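# Fold the napkin in half with two arms

## Task

Fold the napkin over on itself so that one of its edges lies on the opposite edge, leaving it folded in half.

## Robot and tools

Robot: two arms, left_arm and right_arm, each with a two-finger gripper. The fingers point along the gripper's +z axis and close along its y axis. end_effector_position is the point between the pads, about 1 cm short of the fingertips. Base positions in the scene frame: left_arm (+0.040, +0.364, 0) m, right_arm (-0.034, -0.310, 0) m, both turned almost not at all about z.

Frames: the scene frame has its origin on the table top, halfway between the nominal bases, with +z up and +x pointing out over the table; left_arm is on the +y side. Arm names do not match image sides. Hand poses, velocities, targets and wrist-camera poses are each given in that arm's own base frame. Offsets also use that arm's base axes, and rotations turn about the Hand target's position. Reported positions and orientations can be a few cm off, more at long reach.

execute_actions(actions, cameras): actions is a list of actions. Each action is a list of 1 to 15 rows, one row per 1/30 s step; if fewer than 15 rows are given, the last one repeats up to step 15. Each row is one list of 14 numbers for both arms, each in [-1, 1]: left dx, dy, dz, rx, ry, rz, opening, then right dx, dy, dz, rx, ry, rz, opening. The first six of each arm are an offset, not a pose: measured from that arm's Hand target at the start of the action, along its base axes. 1.0 equals 0.6 m or 180 degrees; rx, ry, rz form a single rotation vector. Every row of an action refers to the same start, so a row is not added to the previous one, but a new action starts from the updated Hand target, so repeating an offset moves further. Opening is absolute: +1 fully open (0.093 m), -1 closed. To leave an arm alone send six zeros and its current opening (a 0 in the opening slot is a real command). cameras: list of names, ['all'], or []; by default images come only with an empty actions list. An empty list also shows the scene number and task.

move(target, speed, blend, opening_speed, grip_force, blocking, cameras): target is one 14-number row laid out as above, or a list of up to 15 such rows; every row is an offset from the same starting Hand targets, not from the previous row. Grippers travel in straight lines; all paths finish together, within 10 s total. speed: m/s, 0.002 to 2.9, default 0.25 (turning up to twice that in rad/s); one value or one per target. blend: corner-rounding radius in m, default 0 (stop at each target). opening_speed: how fast openings change, per second on the -1..+1 scale, at least 0.2. grip_force: newtons per finger pad, 10 to 50, one value or one per arm; it persists, and below 50 closing is slow. blocking=false returns after about 0.5 s while the move continues. The result adds a 'move:' line: done, off_target, moving, held or fault, plus limits=paced (pose clipped) or limits=held (steps withheld). Moves do not avoid obstacles or the other arm.

wait(seconds 0 to 3600): lets time run; a running move continues. stop(): brakes the current move. zoom_image(camera 'cam_left_wrist' or 'cam_right_wrist', region [x0, y0, x1, y1] pixels from the top-left, at most 504 by 504) enlarges part of the latest image. read_manual(section='licences') gives licence texts. finished_scene(scene) ends the current scene with its number; it cannot be undone, and the fold must hold without the robot.

Results: end_effector_position (m) and end_effector_quat_wxyz per arm; Hand target, the last commanded pose after clipping, from which the next offsets count; Tool commands; grip_measured (+1 open, -1 closed; pads meet near -0.94, each mm of object width adds about 0.0208); Joint positions, whose last entry is the finger opening in m; Joint velocities (may be omitted when within noise); joint torques (noisy, offset; joints 1 to 3 wrap at ±28 N m). MOTOR HOT appears at 75 °C; an OVER-TEMPERATURE FAULT at 90 °C folds and disables that arm; FAULT lines report fault stops.

Behaviour: each step the commanded orientation is clipped to 40 degrees from the measured one. Friction and gravity leave the gripper short, low or tilted, especially when extended; small moves may not happen or may go sideways. Check position and tilt after each move and correct. If a gripper rests short, a fresh execute_actions call (even all zeros) re-requests the target, or send the remaining distance as an offset. Grippers lag their paths more at high speed.

Cameras: cam_left_wrist and cam_right_wrist, each 896x504, on the wrists; calibration is given per camera (pinhole plus radial distortion, T_world_to_cam in that arm's base frame), with small errors, and images may lag during motion.

Avoid: the napkin or anything leaving the table; letting go of things while they move; hitting the table or other fixed things hard or pressing far past contact (a blocked arm keeps pushing until commanded back past its gripper); any contact between the two arms, grippers or wrist cameras, including gripping the other arm's fingers; paths close to an arm's own base, which can swing the elbow; holding the arm outstretched or pushing for long, which heats motors. The napkin is soft and thin, so pinch it with a clearly closed command near the table surface.

Each tool is called after "Call:" by a JSON object that holds its "op" and its "data".

## Session

Call:
{"op": "execute_actions", "data": {"actions": []}}

Scene clock: 0.00 s.
left_arm: end_effector_position=(+0.3155, -0.1290, +0.0971) grip_measured=+1.000 end_effector_quat_wxyz=(+0.423, -0.120, +0.887, -0.143) | right_arm: end_effector_position=(+0.3438, +0.1254, +0.1030) grip_measured=+1.000 end_effector_quat_wxyz=(+0.457, +0.152, +0.857, +0.184)
Joint positions: left_arm=[-0.514 1.219 0.497 0.051 -0.256 -0.658 0.093] | right_arm=[0.441 1.306 0.478 0.276 0.2 0.68 0.093]
Joint velocities: within noise
Joint torques (N m): no reading
Heat: left arm: 30 °C; right arm: 30 °C.
Hand target: left_arm +0.3224, -0.1322, +0.1129; +0.443, -0.121, +0.875, -0.154 | right_arm +0.3485, +0.1271, +0.1150; +0.471, +0.151, +0.848, +0.191
Tool commands: left_gripper/opening=+1.0 right_gripper/opening=+1.0

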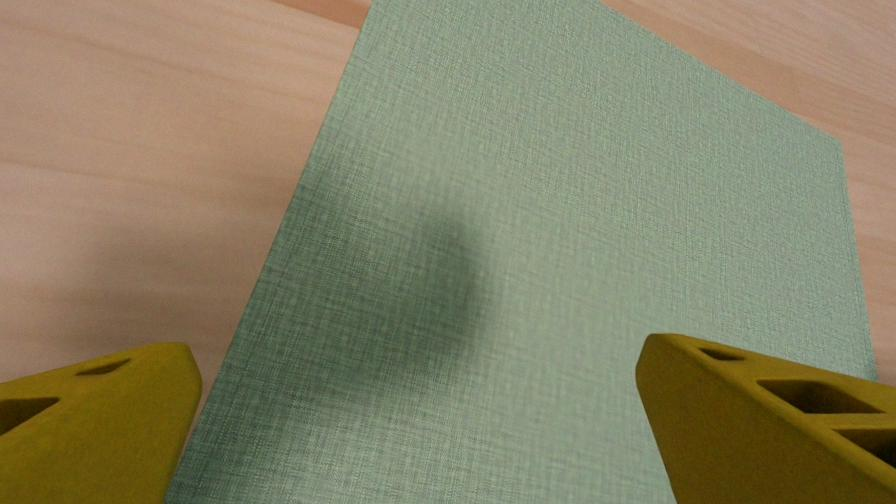

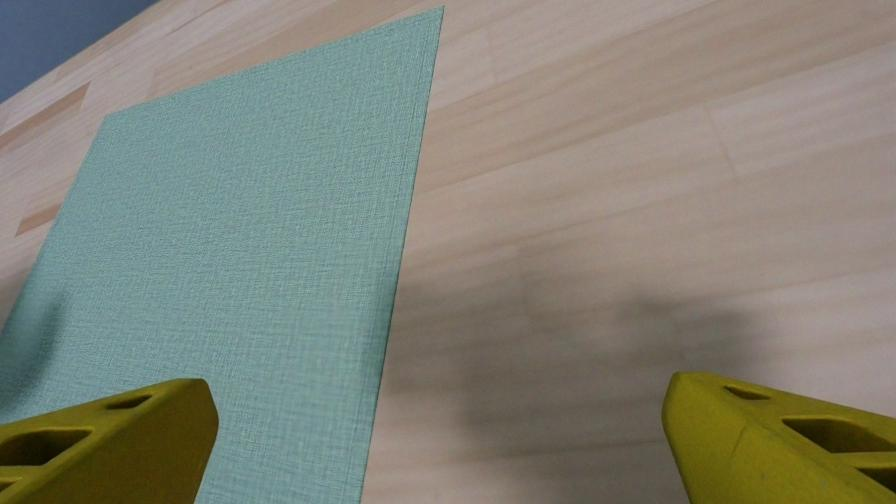

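Call:
{"op": "move", "data": {"target": [-0.2, 0.2, 0.25, 0, 0, 0, 1, -0.2, -0.2, 0.25, 0, 0, 0, 1], "cameras": ["all"], "speed": 0.35}}

Scene clock: 5.83 s.
left_arm: end_effector_position=(+0.2025, -0.0096, +0.2529) grip_measured=+1.000 end_effector_quat_wxyz=(+0.442, -0.131, +0.875, -0.149) | right_arm: end_effector_position=(+0.2308, +0.0047, +0.2598) grip_measured=+1.000 end_effector_quat_wxyz=(+0.477, +0.160, +0.844, +0.188)
Joint positions: left_arm=[0.221 0.563 0.901 -0.977 0.325 -0.241 0.093] | right_arm=[-0.264 0.593 0.834 -0.78 -0.395 0.336 0.093]
Joint torques (N m): left_arm=[0.61 2.66 9.44 1.8 0.34 0.17] | right_arm=[-0.9 1.72 9.69 1.58 -0.33 -0.12]
Heat: left arm: 32 °C; right arm: 31 °C.
Hand target: left_arm +0.2024, -0.0122, +0.2629; +0.443, -0.121, +0.875, -0.154 | right_arm +0.2285, +0.0071, +0.2650; +0.471, +0.151, +0.848, +0.191
Off the commanded pose: left_arm 0.010 m, 1 deg | right_arm 0.006 m, 1 deg.
move: done
cam_left_wrist: T_world_to_cam=[[0.07204, -0.92449, 0.37434, -0.11935], [-0.91785, -0.20832, -0.33786, 0.29872], [0.39033, -0.31925, -0.86355, 0.22408]] pos_world=[0.19531, 0.02343, 0.33911]
cam_right_wrist: T_world_to_cam=[[-0.10651, -0.88773, -0.44788, 0.13981], [-0.84013, 0.32128, -0.43699, 0.33935], [0.53182, 0.32973, -0.78003, 0.16206]] pos_world=[0.2138, -0.03835, 0.33732]

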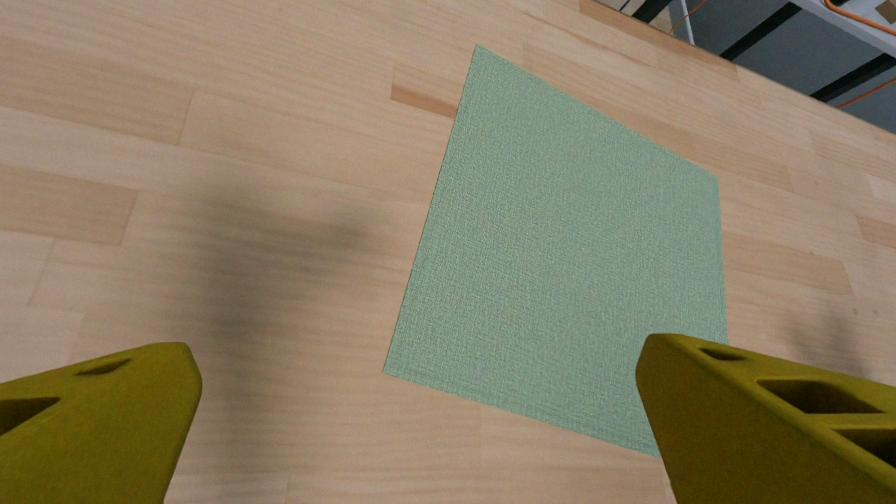

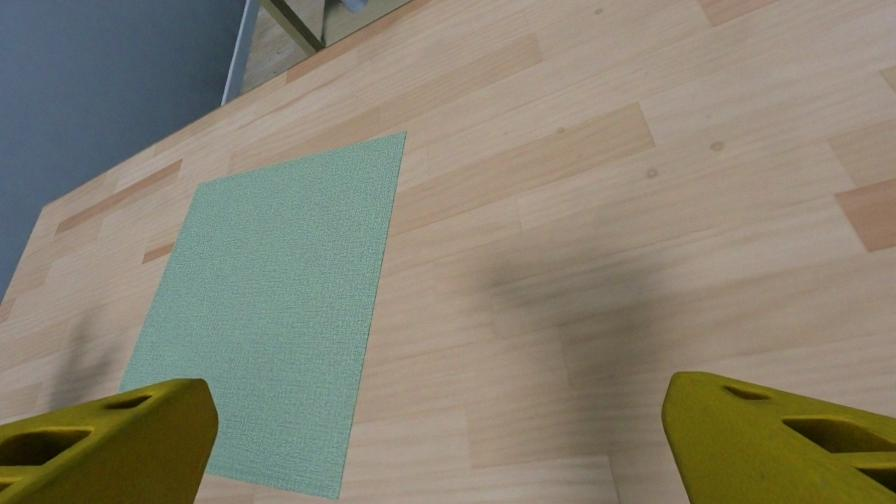

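Call:
{"op": "move", "data": {"target": [0.066, -0.1213, -0.338, 0.1283, 0.203, -0.1171, -0.3, 0.0625, 0.4048, -0.3417, -0.1125, 0.2467, 0.0206, -0.3], "cameras": ["all"], "speed": 0.4}}

Scene clock: 11.10 s.
left_arm: end_effector_position=(+0.2267, -0.0818, +0.0529) grip_measured=-0.299 end_effector_quat_wxyz=(+0.102, +0.079, +0.992, -0.012) | right_arm: end_effector_position=(+0.2650, +0.2440, +0.0518) grip_measured=-0.297 end_effector_quat_wxyz=(+0.131, +0.094, +0.987, -0.023)
Joint positions: left_arm=[-0.371 1.313 0.756 -0.813 -0.035 -0.209 0.031] | right_arm=[0.856 1.843 1.28 -0.891 0.24 1.031 0.031]
Joint torques (N m): left_arm=[-0.43 -3.1 7.51 1.24 -0.15 0.14] | right_arm=[-0.03 -8.47 8.62 0.28 -0.04 0.23]
Heat: left arm: 32 °C; right arm: 33 °C.
Hand target: left_arm +0.2420, -0.0850, +0.0601; +0.129, +0.085, +0.988, -0.011 | right_arm +0.2660, +0.2499, +0.0599; +0.130, +0.102, +0.986, -0.014
Off the commanded pose: left_arm 0.017 m, 3 deg | right_arm 0.010 m, 1 deg.
move: off_target (left_arm)
cam_left_wrist: T_world_to_cam=[[-0.17957, -0.98348, 0.02266, -0.04215], [-0.9236, 0.17648, 0.34031, 0.23517], [-0.33869, 0.04018, -0.94004, 0.21768]] pos_world=[0.28336, -0.09171, 0.12555]
cam_right_wrist: T_world_to_cam=[[-0.18584, -0.98133, 0.04948, 0.28078], [-0.95693, 0.19219, 0.21761, 0.22878], [-0.22306, -0.0069, -0.97478, 0.19495]] pos_world=[0.31459, 0.23292, 0.12636]

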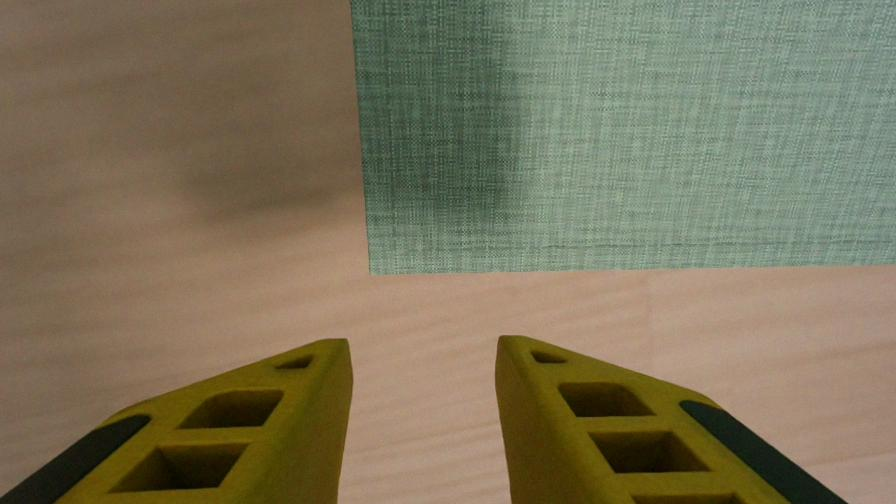

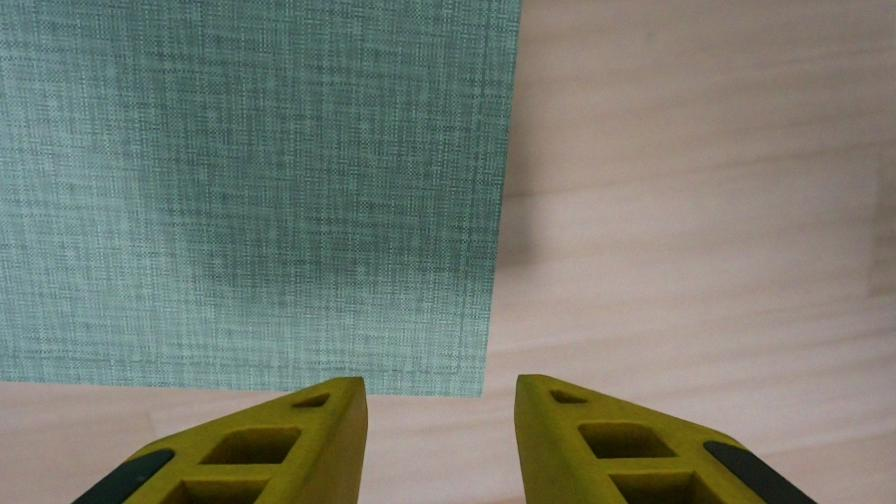

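Call:
{"op": "move", "data": {"target": [0.0205, -0.01, -0.05, 0, 0, 0, -0.3, -0.0233, 0.0142, -0.05, 0, 0, 0, -0.3], "cameras": ["all"], "speed": 0.15}}

Scene clock: 13.83 s.
left_arm: end_effector_position=(+0.2461, -0.0891, +0.0296) grip_measured=-0.299 end_effector_quat_wxyz=(+0.113, +0.079, +0.990, -0.014) | right_arm: end_effector_position=(+0.2488, +0.2509, +0.0291) grip_measured=-0.297 end_effector_quat_wxyz=(+0.123, +0.093, +0.988, -0.030)
Joint positions: left_arm=[-0.371 1.419 0.733 -0.661 -0.037 -0.209 0.031] | right_arm=[0.903 1.875 1.23 -0.84 0.24 1.08 0.031]
Joint torques (N m): left_arm=[-0.53 -3.52 5.52 1.3 -0.15 0.1] | right_arm=[-0.09 -8.47 5.71 0.76 0.03 0.24]
Heat: left arm: 32 °C; right arm: 33 °C.
Hand target: left_arm +0.2543, -0.0910, +0.0301; +0.129, +0.085, +0.988, -0.011 | right_arm +0.2520, +0.2585, +0.0299; +0.130, +0.102, +0.986, -0.014
Off the commanded pose: left_arm 0.008 m, 2 deg | right_arm 0.008 m, 2 deg.
move: done
cam_left_wrist: T_world_to_cam=[[-0.17979, -0.98337, 0.02552, -0.04534], [-0.93091, 0.17847, 0.31869, 0.26492], [-0.31794, 0.03354, -0.94751, 0.19724]] pos_world=[0.30118, -0.09848, 0.10362]
cam_right_wrist: T_world_to_cam=[[-0.18472, -0.98064, 0.06506, 0.28471], [-0.95319, 0.19489, 0.23117, 0.21495], [-0.23937, -0.01932, -0.97074, 0.17628]] pos_world=[0.29968, 0.24071, 0.1029]

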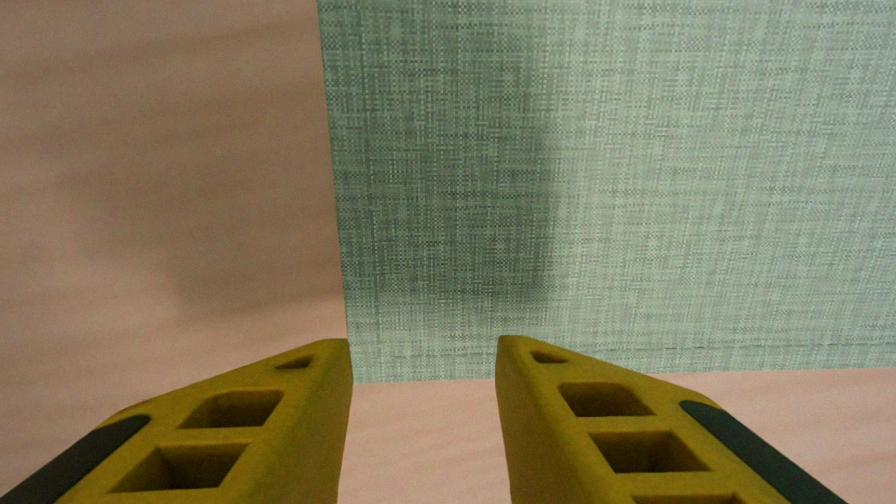

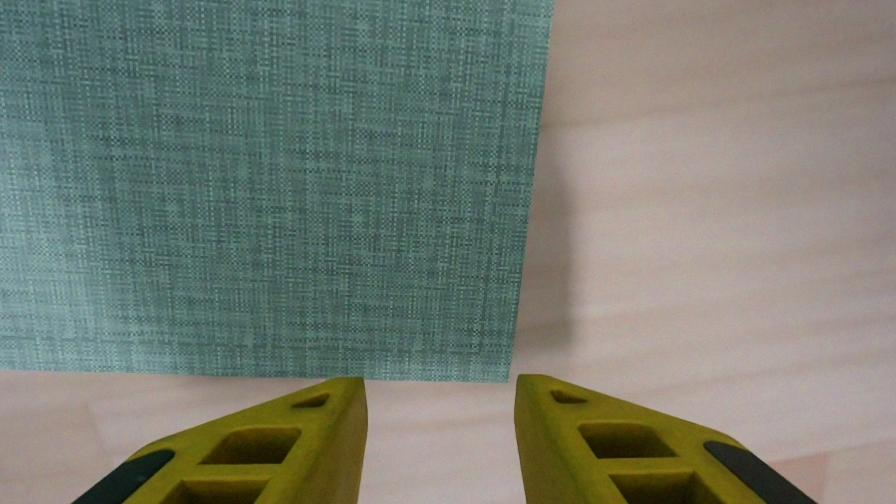

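Call:
{"op": "move", "data": {"target": [-0.0133, -0.006, -0.0417, 0, 0, 0, -0.3, 0.0017, 0.0133, -0.0417, 0, 0, 0, -0.3], "cameras": ["all"], "speed": 0.1}}

Scene clock: 15.33 s.
left_arm: end_effector_position=(+0.2376, -0.0897, +0.0107) grip_measured=-0.299 end_effector_quat_wxyz=(+0.109, +0.090, +0.990, -0.007) | right_arm: end_effector_position=(+0.2506, +0.2556, +0.0164) grip_measured=-0.298 end_effector_quat_wxyz=(+0.129, +0.097, +0.986, -0.031)
Joint positions: left_arm=[-0.396 1.439 0.667 -0.587 -0.052 -0.209 0.031] | right_arm=[0.912 1.911 1.22 -0.794 0.251 1.097 0.031]
Joint torques (N m): left_arm=[-0.55 -2.54 3.58 1.73 -0.09 -0.09] | right_arm=[0.35 -6.17 4.52 1.14 0 0.22]
Heat: left arm: 32 °C; right arm: 33 °C.
Hand target: left_arm +0.2463, -0.0946, +0.0050; +0.129, +0.085, +0.988, -0.011 | right_arm +0.2531, +0.2664, +0.0049; +0.130, +0.102, +0.986, -0.014
Off the commanded pose: left_arm 0.012 m, 2 deg | right_arm 0.016 m, 2 deg.
move: off_target (left_arm, right_arm)
cam_left_wrist: T_world_to_cam=[[-0.20051, -0.97966, 0.00848, -0.04154], [-0.9251, 0.19218, 0.32751, 0.2629], [-0.32247, 0.05782, -0.94481, 0.17986]] pos_world=[0.29288, -0.10161, 0.08419]
cam_right_wrist: T_world_to_cam=[[-0.19326, -0.97904, 0.06425, 0.29235], [-0.95404, 0.2028, 0.22062, 0.21709], [-0.22903, -0.01866, -0.97324, 0.1618]] pos_world=[0.30067, 0.24522, 0.09079]

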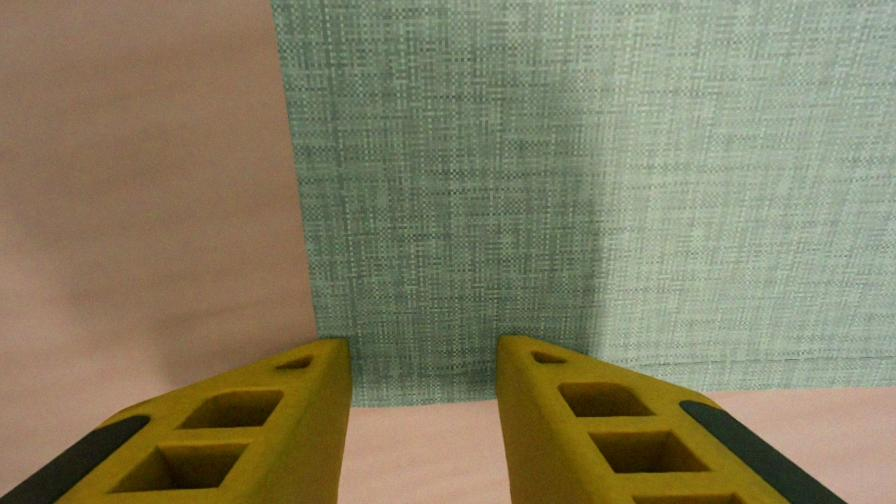

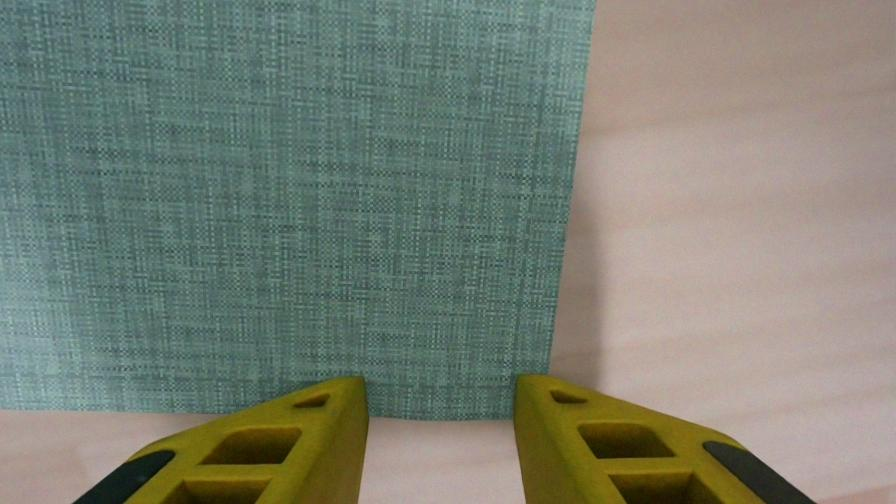

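Call:
{"op": "move", "data": {"target": [0.0, 0.0, -0.012, 0, 0, 0, -0.3, 0, -0.003, -0.015, 0, 0, 0, -0.3], "cameras": ["all"], "speed": 0.1}}

Scene clock: 16.30 s.
left_arm: end_effector_position=(+0.2381, -0.0899, +0.0106) grip_measured=-0.299 end_effector_quat_wxyz=(+0.110, +0.090, +0.990, -0.007) | right_arm: end_effector_position=(+0.2509, +0.2559, +0.0159) grip_measured=-0.298 end_effector_quat_wxyz=(+0.134, +0.095, +0.986, -0.032)
Joint positions: left_arm=[-0.396 1.439 0.666 -0.582 -0.052 -0.209 0.031] | right_arm=[0.917 1.911 1.216 -0.787 0.262 1.097 0.031]
Joint torques (N m): left_arm=[-0.57 -1.21 2.35 2.05 -0.09 -0.09] | right_arm=[0.06 -5.35 2.76 1.42 -0.09 0.19]
Heat: left arm: 32 °C; right arm: 33 °C.
Hand target: left_arm +0.2463, -0.0946, -0.0022; +0.129, +0.085, +0.988, -0.011 | right_arm +0.2531, +0.2646, -0.0041; +0.130, +0.102, +0.986, -0.014
Off the commanded pose: left_arm 0.016 m, 2 deg | right_arm 0.022 m, 2 deg.
move: off_target (left_arm, right_arm)
cam_left_wrist: T_world_to_cam=[[-0.20053, -0.97964, 0.00905, -0.04161], [-0.92604, 0.19256, 0.32462, 0.26374], [-0.31976, 0.05671, -0.9458, 0.17914]] pos_world=[0.29317, -0.10171, 0.0842]
cam_right_wrist: T_world_to_cam=[[-0.1904, -0.97946, 0.06636, 0.29199], [-0.957, 0.20025, 0.20986, 0.21898], [-0.21884, -0.02355, -0.97548, 0.16005]] pos_world=[0.30018, 0.24591, 0.09079]

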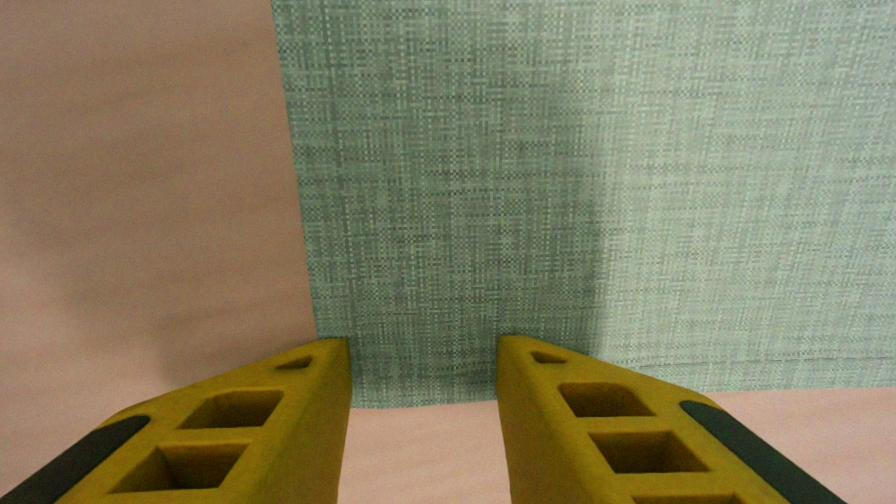

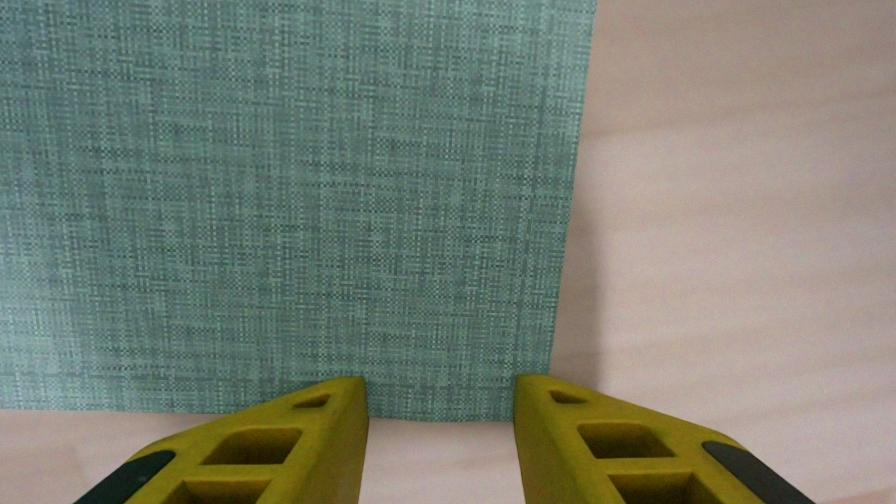

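Call:
{"op": "move", "data": {"target": [0.0, 0.0, 0, 0, 0, 0, -1, 0, 0, 0, 0, 0, 0, -1], "opening_speed": 0.8, "cameras": ["all"]}}

Scene clock: 17.80 s.
left_arm: end_effector_position=(+0.2441, -0.0948, +0.0109) grip_measured=-0.990 end_effector_quat_wxyz=(+0.127, +0.092, +0.987, -0.013) | right_arm: end_effector_position=(+0.2537, +0.2681, +0.0154) grip_measured=-0.984 end_effector_quat_wxyz=(+0.139, +0.094, +0.986, -0.006)
Joint positions: left_arm=[-0.405 1.439 0.658 -0.54 -0.054 -0.212 0] | right_arm=[0.923 1.911 1.211 -0.733 0.243 1.097 0]
Joint torques (N m): left_arm=[-0.44 -1.09 2.91 1.68 -0.09 -0.07] | right_arm=[-0.54 -5.38 3.12 0.97 0 0.18]
Heat: left arm: 32 °C; right arm: 33 °C.
Hand target: left_arm +0.2463, -0.0946, -0.0022; +0.129, +0.085, +0.988, -0.011 | right_arm +0.2531, +0.2646, -0.0041; +0.130, +0.102, +0.986, -0.014
Off the commanded pose: left_arm 0.013 m, 1 deg | right_arm 0.020 m, 2 deg.
move: done
cam_left_wrist: T_world_to_cam=[[-0.20659, -0.97831, 0.01517, -0.04361], [-0.93503, 0.20197, 0.29141, 0.27357], [-0.28815, 0.04602, -0.95648, 0.17299]] pos_world=[0.29664, -0.10588, 0.0864]
cam_right_wrist: T_world_to_cam=[[-0.18294, -0.98302, 0.01426, 0.30436], [-0.96173, 0.18195, 0.20486, 0.22548], [-0.20398, 0.02377, -0.97869, 0.14406]] pos_world=[0.30191, 0.25474, 0.09046]

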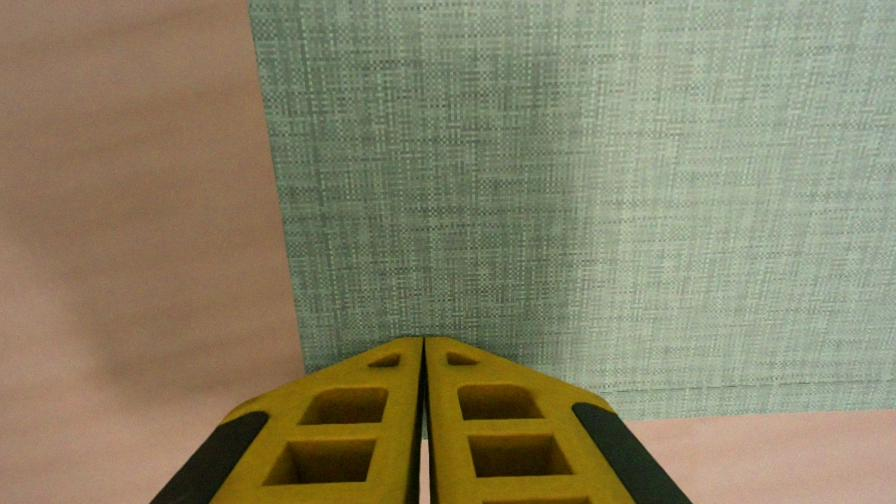

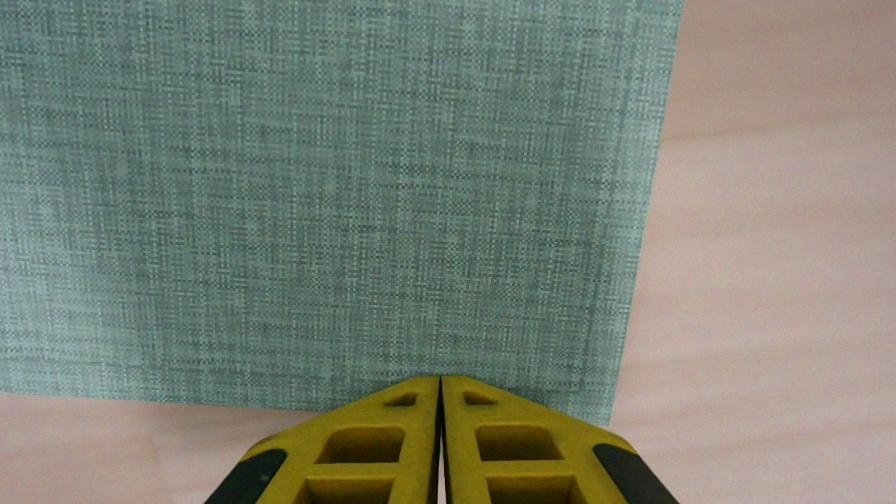

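Call:
{"op": "move", "data": {"target": [0.0, 0.0, 0.1, 0, 0, 0, -1, 0, 0, 0.1, 0, 0, 0, -1], "cameras": ["all"]}}

Scene clock: 19.53 s.
left_arm: end_effector_position=(+0.2380, -0.0927, +0.0429) grip_measured=-0.990 end_effector_quat_wxyz=(+0.107, +0.093, +0.990, -0.008) | right_arm: end_effector_position=(+0.2490, +0.2601, +0.0383) grip_measured=-0.984 end_effector_quat_wxyz=(+0.123, +0.092, +0.988, -0.033)
Joint positions: left_arm=[-0.405 1.382 0.764 -0.744 -0.051 -0.212 0] | right_arm=[0.92 1.894 1.294 -0.896 0.243 1.097 0]
Joint torques (N m): left_arm=[-0.42 -6.53 8.23 0.66 -0.09 -0.07] | right_arm=[-0.59 -11.67 8.09 0.19 0 0.17]
Heat: left arm: 32 °C; right arm: 33 °C.
Hand target: left_arm +0.2463, -0.0946, +0.0578; +0.129, +0.085, +0.988, -0.011 | right_arm +0.2531, +0.2646, +0.0559; +0.130, +0.102, +0.986, -0.014
Off the commanded pose: left_arm 0.017 m, 3 deg | right_arm 0.019 m, 3 deg.
move: off_target (left_arm, right_arm)
cam_left_wrist: T_world_to_cam=[[-0.20686, -0.97832, 0.00997, -0.04303], [-0.92269, 0.19847, 0.33055, 0.25311], [-0.32536, 0.05918, -0.94374, 0.2113]] pos_world=[0.29339, -0.10483, 0.11618]
cam_right_wrist: T_world_to_cam=[[-0.18433, -0.98033, 0.07048, 0.29289], [-0.95284, 0.19583, 0.23184, 0.2109], [-0.24108, -0.02442, -0.9702, 0.18724]] pos_world=[0.30008, 0.25041, 0.11212]

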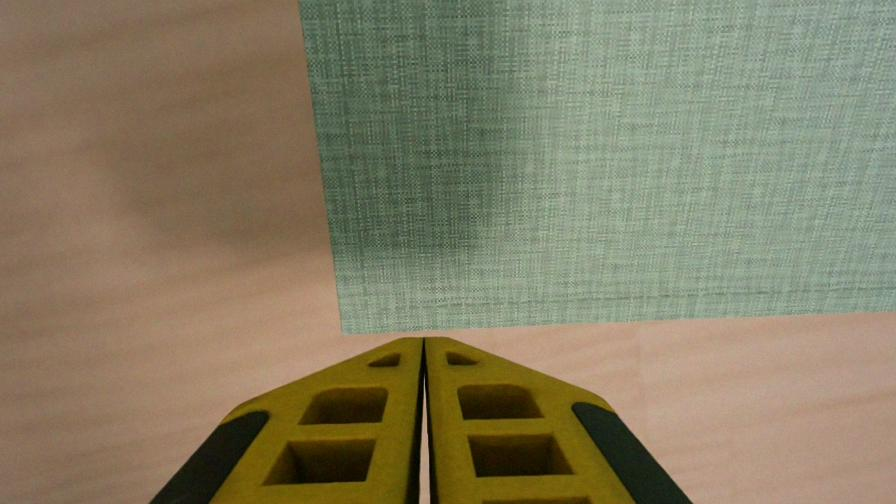

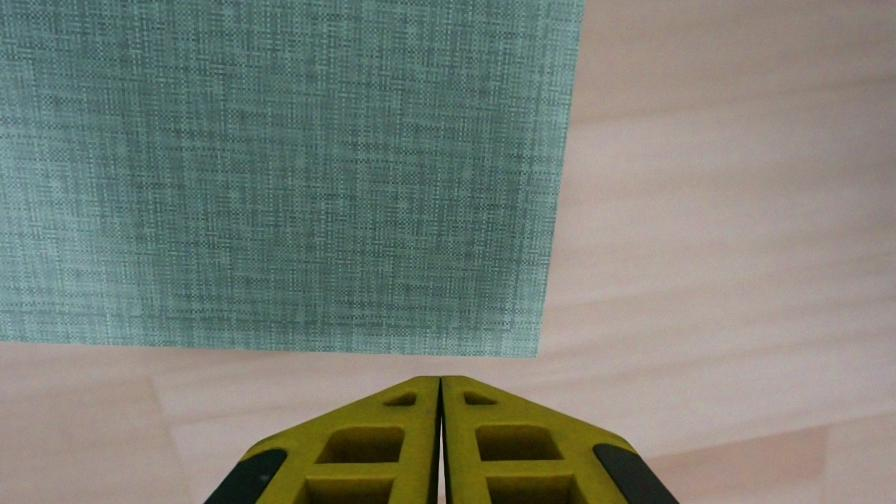

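Call:
{"op": "move", "data": {"target": [[0.0, 0.007, -0.03, 0, 0, 0, 0.06, 0, -0.006, -0.025, 0, 0, 0, 0.06],[0.0, 0.007, -0.09, 0, 0, 0, 0.06, 0, -0.006, -0.09, 0, 0, 0, 0.06]], "cameras": ["all"], "speed": 0.12}}

Scene clock: 23.13 s.
left_arm: end_effector_position=(+0.2320, -0.0856, +0.0105) grip_measured=+0.059 end_effector_quat_wxyz=(+0.101, +0.086, +0.991, -0.005) | right_arm: end_effector_position=(+0.2444, +0.2549, +0.0160) grip_measured=+0.057 end_effector_quat_wxyz=(+0.123, +0.091, +0.988, -0.032)
Joint positions: left_arm=[-0.388 1.425 0.658 -0.607 -0.051 -0.21 0.048] | right_arm=[0.922 1.901 1.208 -0.8 0.243 1.095 0.048]
Joint torques (N m): left_arm=[0.5 -1.81 3.64 1.96 -0.04 0.09] | right_arm=[-0.91 -6.04 3.21 1.37 0 0.11]
Heat: left arm: 32 °C; right arm: 33 °C.
Hand target: left_arm +0.2463, -0.0904, +0.0038; +0.129, +0.085, +0.988, -0.011 | right_arm +0.2531, +0.2610, +0.0019; +0.130, +0.102, +0.986, -0.014
Off the commanded pose: left_arm 0.016 m, 3 deg | right_arm 0.018 m, 3 deg.
move: off_target (left_arm, right_arm)
cam_left_wrist: T_world_to_cam=[[-0.19172, -0.98142, 0.0073, -0.0408], [-0.92181, 0.18262, 0.34193, 0.25527], [-0.33691, 0.05883, -0.9397, 0.18093]] pos_world=[0.28845, -0.0973, 0.08304]
cam_right_wrist: T_world_to_cam=[[-0.18141, -0.98095, 0.06948, 0.28788], [-0.95361, 0.19273, 0.23124, 0.21366], [-0.24023, -0.02431, -0.97041, 0.16408]] pos_world=[0.29539, 0.2452, 0.08982]

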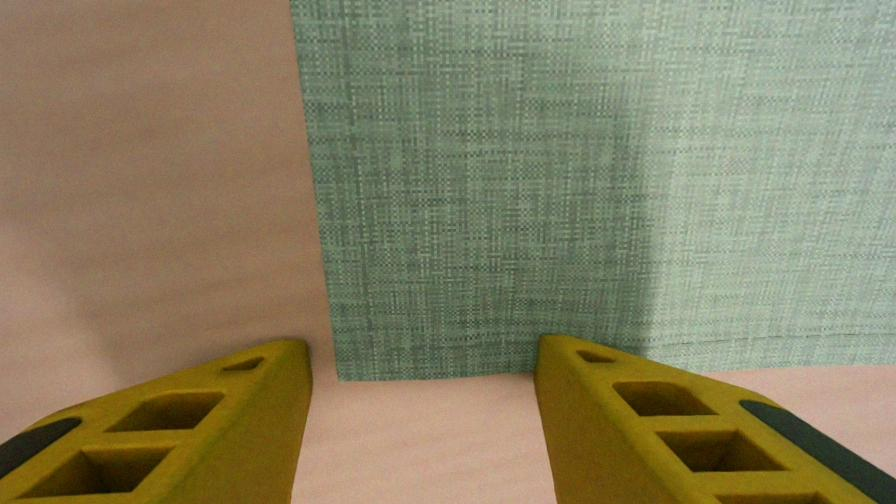

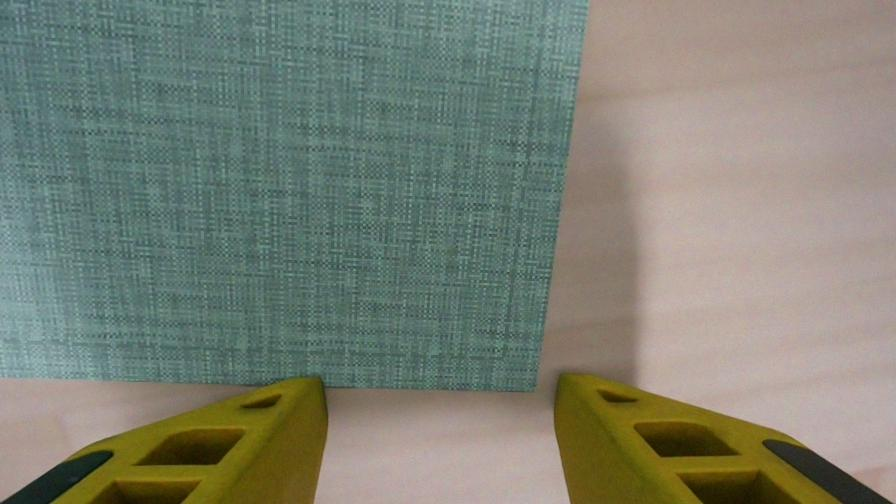

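Call:
{"op": "move", "data": {"target": [[0.025, 0.0, 0.04, 0, 0, 0, 0.06, 0.028, -0.005, 0.04, 0, 0, 0, 0.06],[0.014, 0.0, -0.012, 0, 0, 0, 0.06, 0.016, -0.002, -0.012, 0, 0, 0, 0.06]], "cameras": ["all"], "speed": 0.12}}

Call:
{"op": "move", "data": {"target": [0.0, 0.0, 0, 0, 0, 0, -1, 0, 0, 0, 0, 0, 0, -1], "opening_speed": 0.7, "cameras": ["all"]}}

Scene clock: 25.03 s.
left_arm: end_effector_position=(+0.2501, -0.0863, +0.0102) grip_measured=+0.059 end_effector_quat_wxyz=(+0.117, +0.081, +0.990, -0.008) | right_arm: end_effector_position=(+0.2634, +0.2515, +0.0157) grip_measured=+0.057 end_effector_quat_wxyz=(+0.137, +0.104, +0.985, -0.028)
Joint positions: left_arm=[-0.364 1.469 0.687 -0.559 -0.049 -0.195 0.048] | right_arm=[0.882 1.917 1.222 -0.768 0.26 1.077 0.048]
Joint torques (N m): left_arm=[-0.5 -1.63 2.04 1.95 0 0.04] | right_arm=[0.35 -5.23 2.61 1.37 -0.11 0.12]
Heat: left arm: 32 °C; right arm: 33 °C.
Hand target: left_arm +0.2547, -0.0904, -0.0034; +0.129, +0.085, +0.988, -0.011 | right_arm +0.2627, +0.2598, -0.0053; +0.130, +0.102, +0.986, -0.014
Off the commanded pose: left_arm 0.015 m, 2 deg | right_arm 0.023 m, 2 deg.
move: off_target (left_arm, right_arm)
cam_left_wrist: T_world_to_cam=[[-0.18289, -0.98307, 0.01145, -0.04039], [-0.93325, 0.17726, 0.31244, 0.27486], [-0.30918, 0.04646, -0.94987, 0.17892]] pos_world=[0.30444, -0.09674, 0.08454]
cam_right_wrist: T_world_to_cam=[[-0.20652, -0.97691, 0.05466, 0.29391], [-0.95546, 0.21339, 0.20385, 0.22811], [-0.21081, -0.01012, -0.97747, 0.15706]] pos_world=[0.31176, 0.24004, 0.09096]

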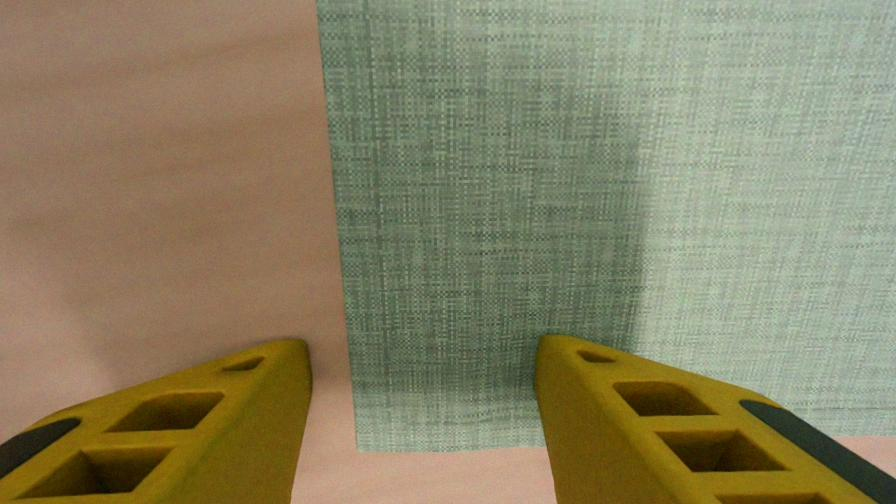

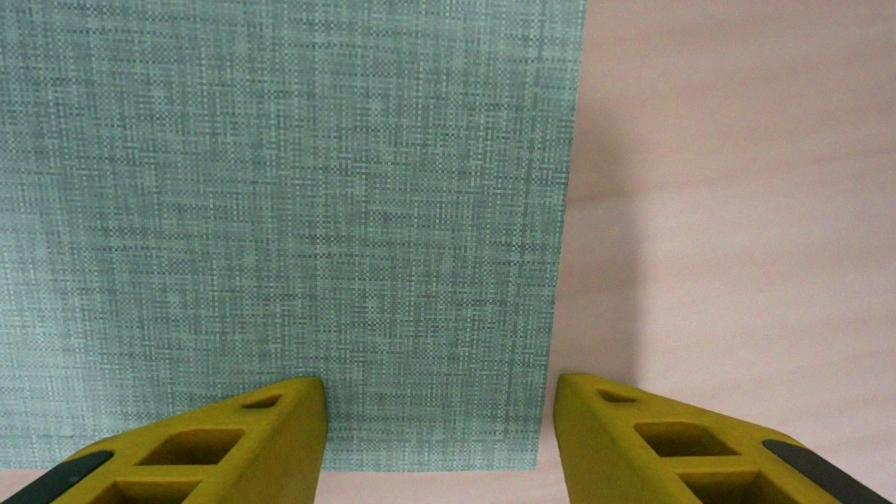

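Scene clock: 27.07 s.
left_arm: end_effector_position=(+0.2579, -0.0950, +0.0106) grip_measured=-0.989 end_effector_quat_wxyz=(+0.139, +0.085, +0.986, -0.021) | right_arm: end_effector_position=(+0.2681, +0.2662, +0.0161) grip_measured=-0.984 end_effector_quat_wxyz=(+0.148, +0.102, +0.984, +0.002)
Joint positions: left_arm=[-0.377 1.469 0.675 -0.497 -0.04 -0.2 0] | right_arm=[0.891 1.917 1.217 -0.702 0.246 1.077 0]
Joint torques (N m): left_arm=[-0.17 -1.58 3.03 1.37 -0.11 0.04] | right_arm=[-0.39 -5.38 3.23 0.8 -0.05 0.12]
Heat: left arm: 32 °C; right arm: 33 °C.
Hand target: left_arm +0.2547, -0.0904, -0.0034; +0.129, +0.085, +0.988, -0.011 | right_arm +0.2627, +0.2598, -0.0053; +0.130, +0.102, +0.986, -0.014
Off the commanded pose: left_arm 0.015 m, 2 deg | right_arm 0.023 m, 3 deg.
move: done
cam_left_wrist: T_world_to_cam=[[-0.19529, -0.98027, 0.03043, -0.04416], [-0.94374, 0.19628, 0.26615, 0.28858], [-0.26687, 0.02326, -0.96345, 0.16913]] pos_world=[0.30886, -0.10386, 0.08749]
cam_right_wrist: T_world_to_cam=[[-0.19636, -0.98051, -0.00601, 0.30839], [-0.96325, 0.19175, 0.18809, 0.23754], [-0.18327, 0.04272, -0.98213, 0.13718]] pos_world=[0.3145, 0.25097, 0.0919]

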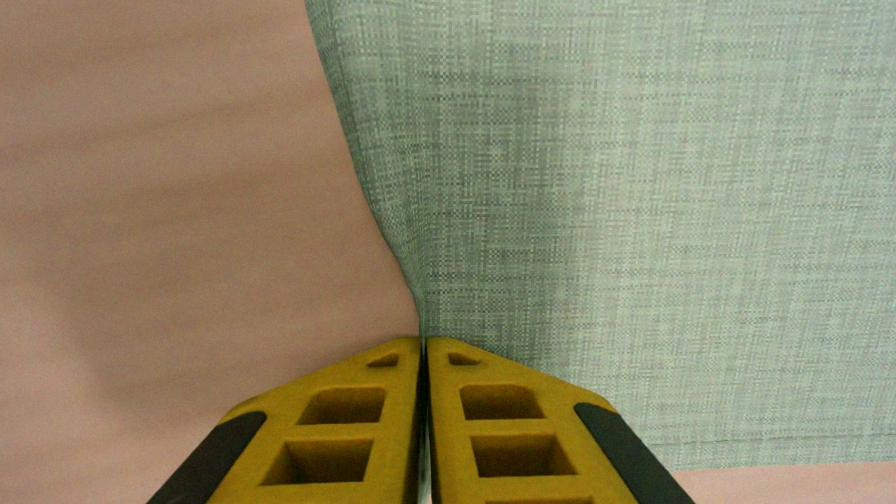

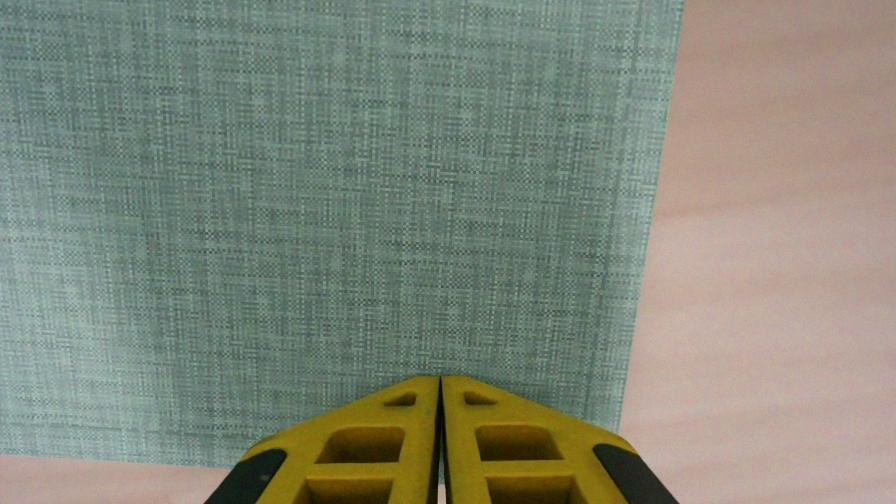

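Call:
{"op": "move", "data": {"target": [[0,0,0,0,0,0,0.1,0,0,0.0,0,0,0,0.06],[-0.015, 0.003, 0.05, 0, 0, 0, 0.1, -0.006, -0.01, 0.045, 0.022, 0, 0, 0.06]], "cameras": ["all"], "speed": 0.15}}

Scene clock: 31.30 s.
left_arm: end_effector_position=(+0.2386, -0.0893, +0.0136) grip_measured=+0.098 end_effector_quat_wxyz=(+0.109, +0.093, +0.990, -0.012) | right_arm: end_effector_position=(+0.2657, +0.2618, +0.0177) grip_measured=+0.057 end_effector_quat_wxyz=(+0.139, +0.108, +0.984, +0.025)
Joint positions: left_arm=[-0.383 1.432 0.675 -0.598 -0.038 -0.192 0.05] | right_arm=[0.869 1.874 1.167 -0.664 0.203 1.068 0.048]
Joint torques (N m): left_arm=[0.18 -7.36 6.79 0.68 -0.15 -0.03] | right_arm=[-0.9 -10.93 4.53 0.29 -0.12 -0.07]
Heat: left arm: 32 °C; right arm: 33 °C.
Hand target: left_arm +0.2457, -0.0886, +0.0266; +0.129, +0.085, +0.988, -0.011 | right_arm +0.2591, +0.2538, +0.0217; +0.126, +0.107, +0.986, +0.020
Off the commanded pose: left_arm 0.015 m, 3 deg | right_arm 0.011 m, 2 deg.
move: off_target (left_arm, right_arm)
cam_left_wrist: T_world_to_cam=[[-0.20745, -0.97807, 0.01866, -0.03925], [-0.92317, 0.20204, 0.32702, 0.26322], [-0.32362, 0.05061, -0.94483, 0.1824]] pos_world=[0.29388, -0.1008, 0.08699]
cam_right_wrist: T_world_to_cam=[[-0.20139, -0.97822, -0.05029, 0.3051], [-0.95974, 0.18681, 0.20975, 0.23572], [-0.19579, 0.09051, -0.97646, 0.12926]] pos_world=[0.31298, 0.24272, 0.09212]

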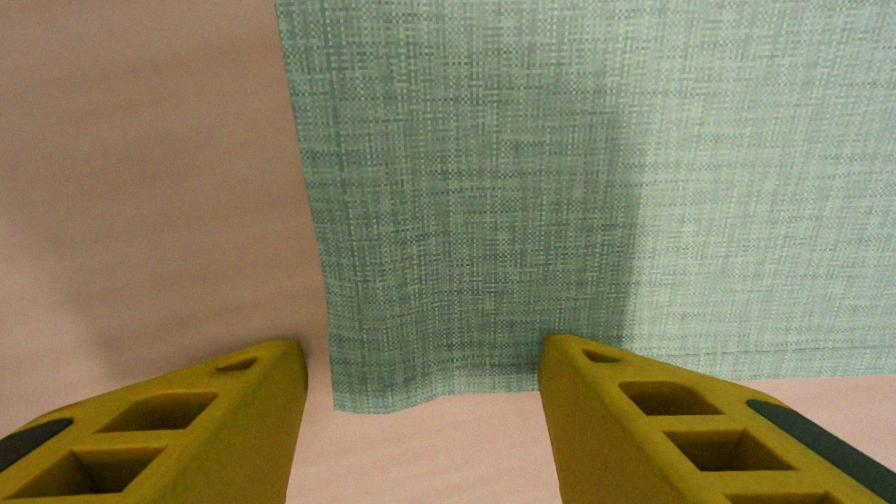

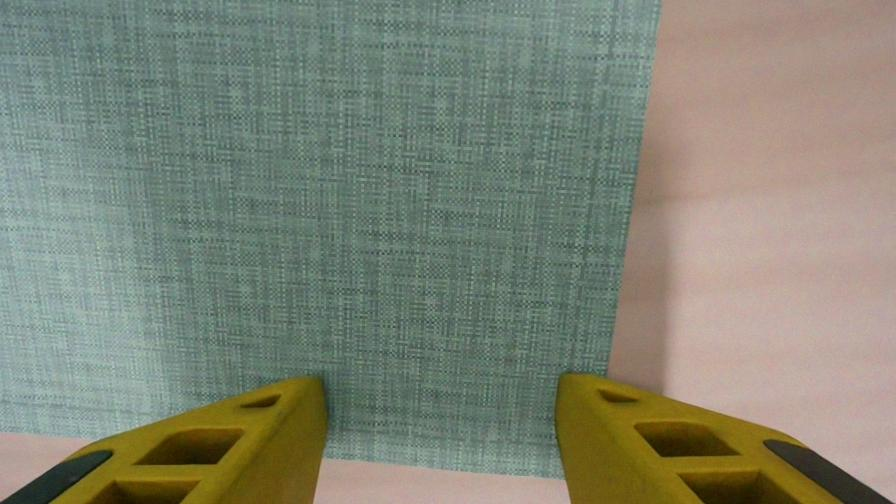

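Call:
{"op": "move", "data": {"target": [[0,0,0.01,0,0,0,0.1,-0.012,-0.017,0.05,0,0,0,0.06],[0,0,-0.055,0,0,0,0.1,-0.012,-0.012,-0.052,0,0,0,0.06]], "cameras": ["all"], "speed": 0.15}}

Scene clock: 33.40 s.
left_arm: end_effector_position=(+0.2352, -0.0880, +0.0101) grip_measured=+0.098 end_effector_quat_wxyz=(+0.112, +0.091, +0.990, -0.011) | right_arm: end_effector_position=(+0.2451, +0.2391, +0.0142) grip_measured=+0.057 end_effector_quat_wxyz=(+0.123, +0.106, +0.987, +0.004)
Joint positions: left_arm=[-0.388 1.422 0.649 -0.578 -0.045 -0.2 0.05] | right_arm=[0.871 1.814 1.082 -0.693 0.2 1.069 0.048]
Joint torques (N m): left_arm=[0.2 -0.17 1.98 2.21 -0.09 -0.03] | right_arm=[-0.57 -3.34 1.99 1.82 -0.05 0.01]
Heat: left arm: 32 °C; right arm: 33 °C.
Hand target: left_arm +0.2457, -0.0886, -0.0064; +0.129, +0.085, +0.988, -0.011 | right_arm +0.2519, +0.2466, -0.0095; +0.126, +0.107, +0.986, +0.020
Off the commanded pose: left_arm 0.020 m, 2 deg | right_arm 0.026 m, 2 deg.
move: off_target (left_arm, right_arm)
cam_left_wrist: T_world_to_cam=[[-0.20345, -0.97897, 0.01526, -0.03967], [-0.92603, 0.19746, 0.32169, 0.26126], [-0.31794, 0.05131, -0.94672, 0.17676]] pos_world=[0.29006, -0.09949, 0.08391]
cam_right_wrist: T_world_to_cam=[[-0.20178, -0.97942, -0.005, 0.27831], [-0.95161, 0.19484, 0.23763, 0.21676], [-0.23177, 0.05271, -0.97134, 0.14162]] pos_world=[0.29525, 0.22288, 0.08745]

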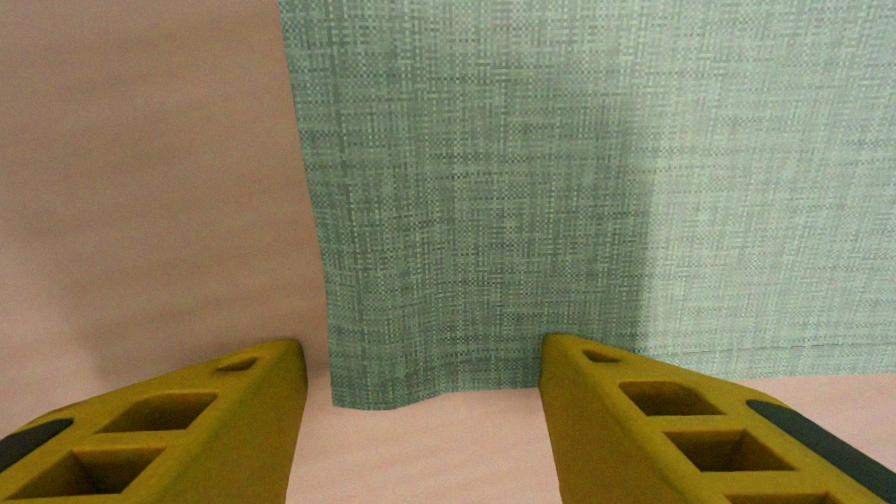

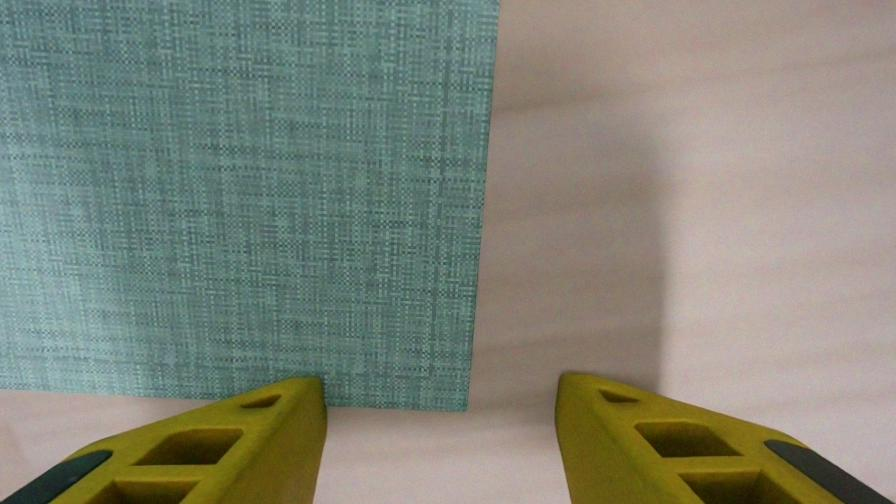

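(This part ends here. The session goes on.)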